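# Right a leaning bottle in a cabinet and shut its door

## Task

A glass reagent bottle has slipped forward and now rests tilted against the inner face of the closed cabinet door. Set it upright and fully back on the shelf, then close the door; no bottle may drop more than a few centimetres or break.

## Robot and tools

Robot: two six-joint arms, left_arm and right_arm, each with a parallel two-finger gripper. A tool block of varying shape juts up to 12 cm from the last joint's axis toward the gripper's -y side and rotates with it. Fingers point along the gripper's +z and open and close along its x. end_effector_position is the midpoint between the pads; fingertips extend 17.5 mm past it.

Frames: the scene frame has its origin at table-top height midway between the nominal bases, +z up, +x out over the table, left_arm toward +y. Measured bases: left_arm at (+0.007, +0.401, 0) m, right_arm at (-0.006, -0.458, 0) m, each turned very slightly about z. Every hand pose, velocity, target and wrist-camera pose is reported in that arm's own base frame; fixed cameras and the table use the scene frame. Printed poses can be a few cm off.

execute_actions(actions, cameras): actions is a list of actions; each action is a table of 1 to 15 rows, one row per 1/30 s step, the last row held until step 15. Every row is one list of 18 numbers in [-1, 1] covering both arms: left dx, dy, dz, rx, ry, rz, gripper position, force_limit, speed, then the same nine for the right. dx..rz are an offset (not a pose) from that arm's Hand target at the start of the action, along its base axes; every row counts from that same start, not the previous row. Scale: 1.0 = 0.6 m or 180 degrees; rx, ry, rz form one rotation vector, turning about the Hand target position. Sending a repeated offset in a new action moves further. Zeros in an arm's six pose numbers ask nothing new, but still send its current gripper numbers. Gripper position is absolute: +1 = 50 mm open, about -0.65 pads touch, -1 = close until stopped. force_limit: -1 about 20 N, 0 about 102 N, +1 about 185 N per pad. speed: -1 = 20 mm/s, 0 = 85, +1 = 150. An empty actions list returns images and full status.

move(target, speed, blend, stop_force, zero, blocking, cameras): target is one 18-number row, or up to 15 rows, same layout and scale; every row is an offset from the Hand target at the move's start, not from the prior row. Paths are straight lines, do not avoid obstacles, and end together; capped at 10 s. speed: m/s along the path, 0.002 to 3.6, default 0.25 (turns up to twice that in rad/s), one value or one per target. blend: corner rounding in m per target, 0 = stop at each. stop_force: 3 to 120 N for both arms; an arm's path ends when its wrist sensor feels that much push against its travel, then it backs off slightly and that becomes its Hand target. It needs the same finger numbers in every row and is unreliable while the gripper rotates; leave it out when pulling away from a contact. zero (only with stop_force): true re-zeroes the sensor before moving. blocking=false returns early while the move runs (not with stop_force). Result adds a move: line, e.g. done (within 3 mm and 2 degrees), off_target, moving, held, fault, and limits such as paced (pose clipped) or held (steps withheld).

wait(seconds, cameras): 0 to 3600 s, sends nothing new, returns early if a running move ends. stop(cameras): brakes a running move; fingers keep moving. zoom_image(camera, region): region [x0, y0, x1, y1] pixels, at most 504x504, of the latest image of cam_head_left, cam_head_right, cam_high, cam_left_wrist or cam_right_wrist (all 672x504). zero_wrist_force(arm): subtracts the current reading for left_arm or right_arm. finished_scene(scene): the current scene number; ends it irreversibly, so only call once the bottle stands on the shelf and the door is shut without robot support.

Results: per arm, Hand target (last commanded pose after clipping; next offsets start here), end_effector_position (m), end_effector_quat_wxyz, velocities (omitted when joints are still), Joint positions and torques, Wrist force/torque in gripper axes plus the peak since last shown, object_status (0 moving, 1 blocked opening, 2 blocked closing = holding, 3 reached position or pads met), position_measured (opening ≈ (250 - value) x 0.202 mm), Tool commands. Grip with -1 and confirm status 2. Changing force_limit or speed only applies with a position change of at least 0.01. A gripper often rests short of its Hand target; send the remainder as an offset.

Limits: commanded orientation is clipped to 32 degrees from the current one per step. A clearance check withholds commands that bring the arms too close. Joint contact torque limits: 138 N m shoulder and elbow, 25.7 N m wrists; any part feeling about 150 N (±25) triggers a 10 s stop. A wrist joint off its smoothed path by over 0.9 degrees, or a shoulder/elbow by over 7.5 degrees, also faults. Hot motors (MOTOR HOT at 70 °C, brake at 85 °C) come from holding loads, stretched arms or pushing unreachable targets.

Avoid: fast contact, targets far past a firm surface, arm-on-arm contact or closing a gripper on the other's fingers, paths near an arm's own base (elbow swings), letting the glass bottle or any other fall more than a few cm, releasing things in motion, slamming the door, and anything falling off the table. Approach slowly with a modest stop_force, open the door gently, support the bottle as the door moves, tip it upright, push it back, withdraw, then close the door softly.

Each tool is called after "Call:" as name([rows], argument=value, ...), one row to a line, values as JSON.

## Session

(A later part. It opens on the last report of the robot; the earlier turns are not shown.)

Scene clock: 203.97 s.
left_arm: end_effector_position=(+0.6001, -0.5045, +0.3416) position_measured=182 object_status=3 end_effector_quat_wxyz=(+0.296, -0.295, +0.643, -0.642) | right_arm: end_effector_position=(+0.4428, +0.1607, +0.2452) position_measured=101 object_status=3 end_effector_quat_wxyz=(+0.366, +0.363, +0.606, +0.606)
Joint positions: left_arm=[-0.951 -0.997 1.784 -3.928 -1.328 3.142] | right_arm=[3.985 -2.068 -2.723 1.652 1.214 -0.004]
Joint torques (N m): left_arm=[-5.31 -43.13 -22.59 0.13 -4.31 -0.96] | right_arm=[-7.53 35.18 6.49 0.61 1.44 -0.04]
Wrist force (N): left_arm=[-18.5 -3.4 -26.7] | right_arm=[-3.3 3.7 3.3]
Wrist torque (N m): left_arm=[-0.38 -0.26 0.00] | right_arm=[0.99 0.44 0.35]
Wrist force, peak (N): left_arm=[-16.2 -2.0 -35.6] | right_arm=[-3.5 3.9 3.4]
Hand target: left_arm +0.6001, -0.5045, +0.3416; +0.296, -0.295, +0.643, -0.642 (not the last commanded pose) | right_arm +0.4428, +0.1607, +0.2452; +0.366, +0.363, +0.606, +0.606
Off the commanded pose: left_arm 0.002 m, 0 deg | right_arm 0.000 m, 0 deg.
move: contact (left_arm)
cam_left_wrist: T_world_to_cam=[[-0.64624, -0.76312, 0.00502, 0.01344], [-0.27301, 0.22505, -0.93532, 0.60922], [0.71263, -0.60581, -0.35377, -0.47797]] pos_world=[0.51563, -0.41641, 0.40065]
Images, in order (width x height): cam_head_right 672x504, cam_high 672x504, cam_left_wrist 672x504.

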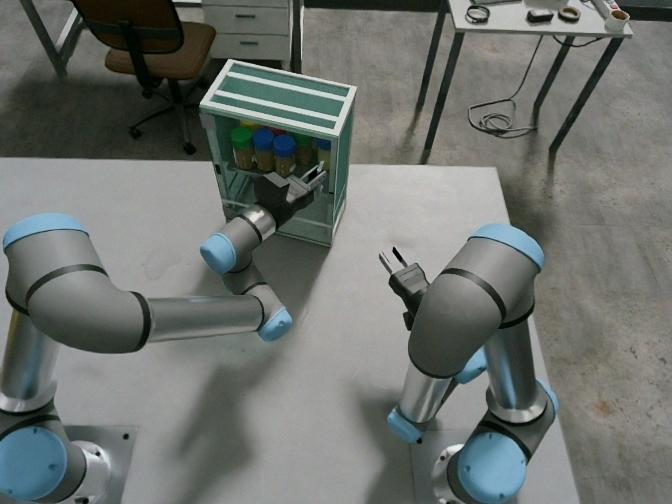

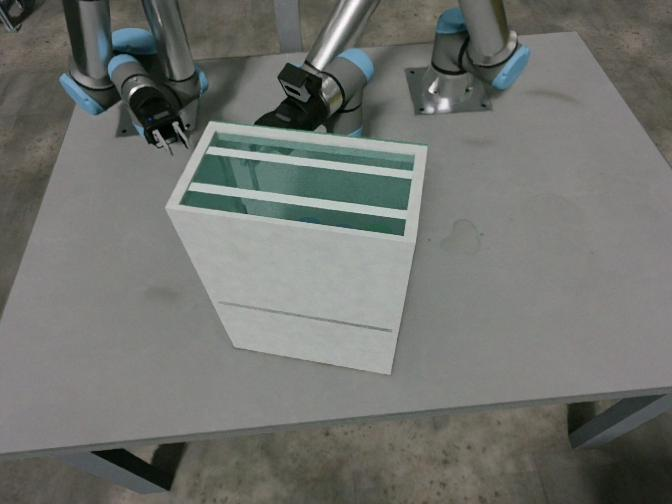

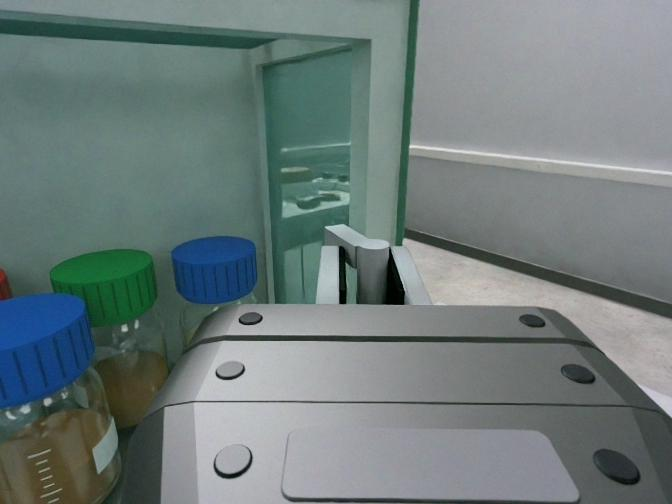

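Call:
move([
  [-0.001,0.001,0,0,0,0,0.4,-0.6,-0.5,0,0,0,0,0,0,0.34,-0.5,1],
], speed=0.03)

Call:
move([
  [-0.152,0.13,0,0,0,0,0.4,-0.6,-0.5,0,0,0,0,0,0,0.34,-0.5,1],
], speed=0.1, cameras=["cam_left_wrist","cam_head_right","cam_high"])

Call:
zoom_image(camera="cam_head_right", region=[180, 50, 380, 250])

Scene clock: 204.73 s.
left_arm: end_effector_position=(+0.5994, -0.5039, +0.3417) position_measured=92 object_status=3 end_effector_quat_wxyz=(+0.296, -0.295, +0.643, -0.642) | right_arm: end_effector_position=(+0.4428, +0.1607, +0.2452) position_measured=101 object_status=3 end_effector_quat_wxyz=(+0.366, +0.363, +0.606, +0.606)
Joint positions: left_arm=[-0.952 -0.999 1.786 -3.929 -1.328 3.142] | right_arm=[3.985 -2.068 -2.723 1.652 1.214 -0.004]
Joint torques (N m): left_arm=[-0.32 -37.29 -22.79 -2.65 1.72 -0.7] | right_arm=[-7.37 35.32 7.85 0.42 1.51 -0.08]
Wrist force (N): left_arm=[-0.2 -2.8 -0.1] | right_arm=[-3.3 3.6 3.2]
Wrist torque (N m): left_arm=[-0.53 0.31 0.24] | right_arm=[0.98 0.45 0.34]
Wrist force, peak (N): left_arm=[-18.6 -3.5 -26.8] | right_arm=[-3.5 3.9 3.1]
Hand target: left_arm +0.5995, -0.5039, +0.3416; +0.296, -0.295, +0.643, -0.642 | right_arm +0.4428, +0.1607, +0.2452; +0.366, +0.363, +0.606, +0.606
Off the commanded pose: left_arm 0.000 m, 0 deg | right_arm 0.000 m, 0 deg.
move: done

Scene clock: 206.37 s.
left_arm: end_effector_position=(+0.5082, -0.4260, +0.3417) position_measured=92 object_status=3 end_effector_quat_wxyz=(+0.296, -0.295, +0.643, -0.642) | right_arm: end_effector_position=(+0.4428, +0.1607, +0.2452) position_measured=101 object_status=3 end_effector_quat_wxyz=(+0.366, +0.363, +0.606, +0.606)
Joint positions: left_arm=[-1.027 -1.207 2.151 -4.085 -1.253 3.142] | right_arm=[3.985 -2.068 -2.723 1.652 1.214 -0.004]
Joint torques (N m): left_arm=[8.39 -28.11 -13.38 -1 -1.55 -1.4] | right_arm=[-6.29 35.83 7.16 0.99 1.59 -0.19]
Wrist force (N): left_arm=[0.0 -3.0 0.2] | right_arm=[-3.2 3.5 3.4]
Wrist torque (N m): left_arm=[-0.56 0.26 0.25] | right_arm=[0.96 0.44 0.35]
Wrist force, peak (N): left_arm=[-0.3 -2.9 -1.7] | right_arm=[-3.8 3.7 3.6]
Hand target: left_arm +0.5083, -0.4259, +0.3416; +0.296, -0.295, +0.643, -0.642 | right_arm +0.4428, +0.1607, +0.2452; +0.366, +0.363, +0.606, +0.606
Off the commanded pose: left_arm 0.000 m, 0 deg | right_arm 0.000 m, 0 deg.
move: done
cam_left_wrist: T_world_to_cam=[[-0.64629, -0.76308, 0.00505, 0.01398], [-0.27294, 0.22497, -0.93536, 0.56642], [0.71261, -0.60589, -0.35367, -0.36499]] pos_world=[0.42373, -0.33791, 0.40065]
Images, in order (width x height): cam_head_right 672x504, cam_high 672x504, cam_left_wrist 672x504.

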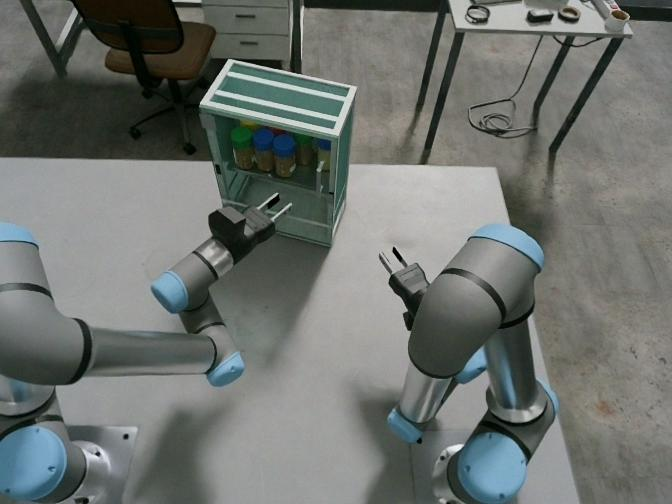

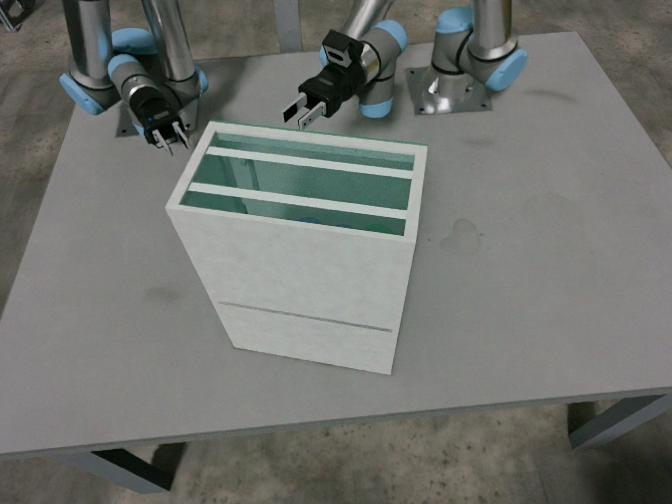

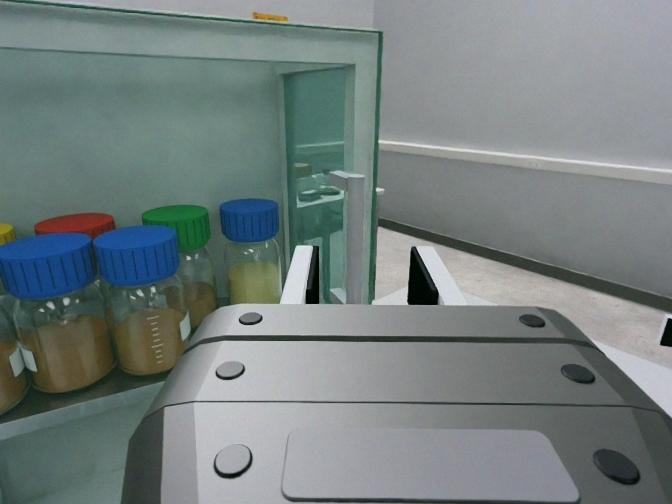

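Scaled by 2.520 from the camera's image (finer frame: 960x720).

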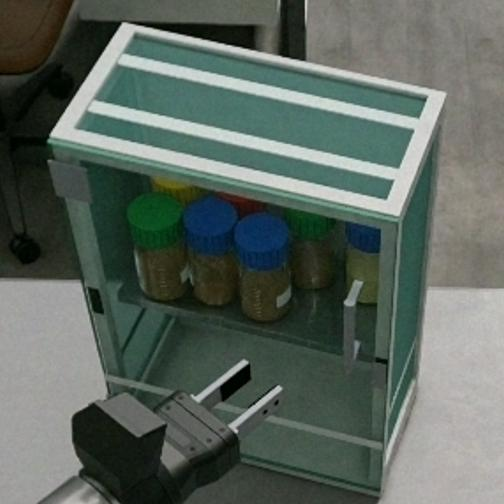

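Call:
finished_scene(scene=1)

The scene is finished: the task was done.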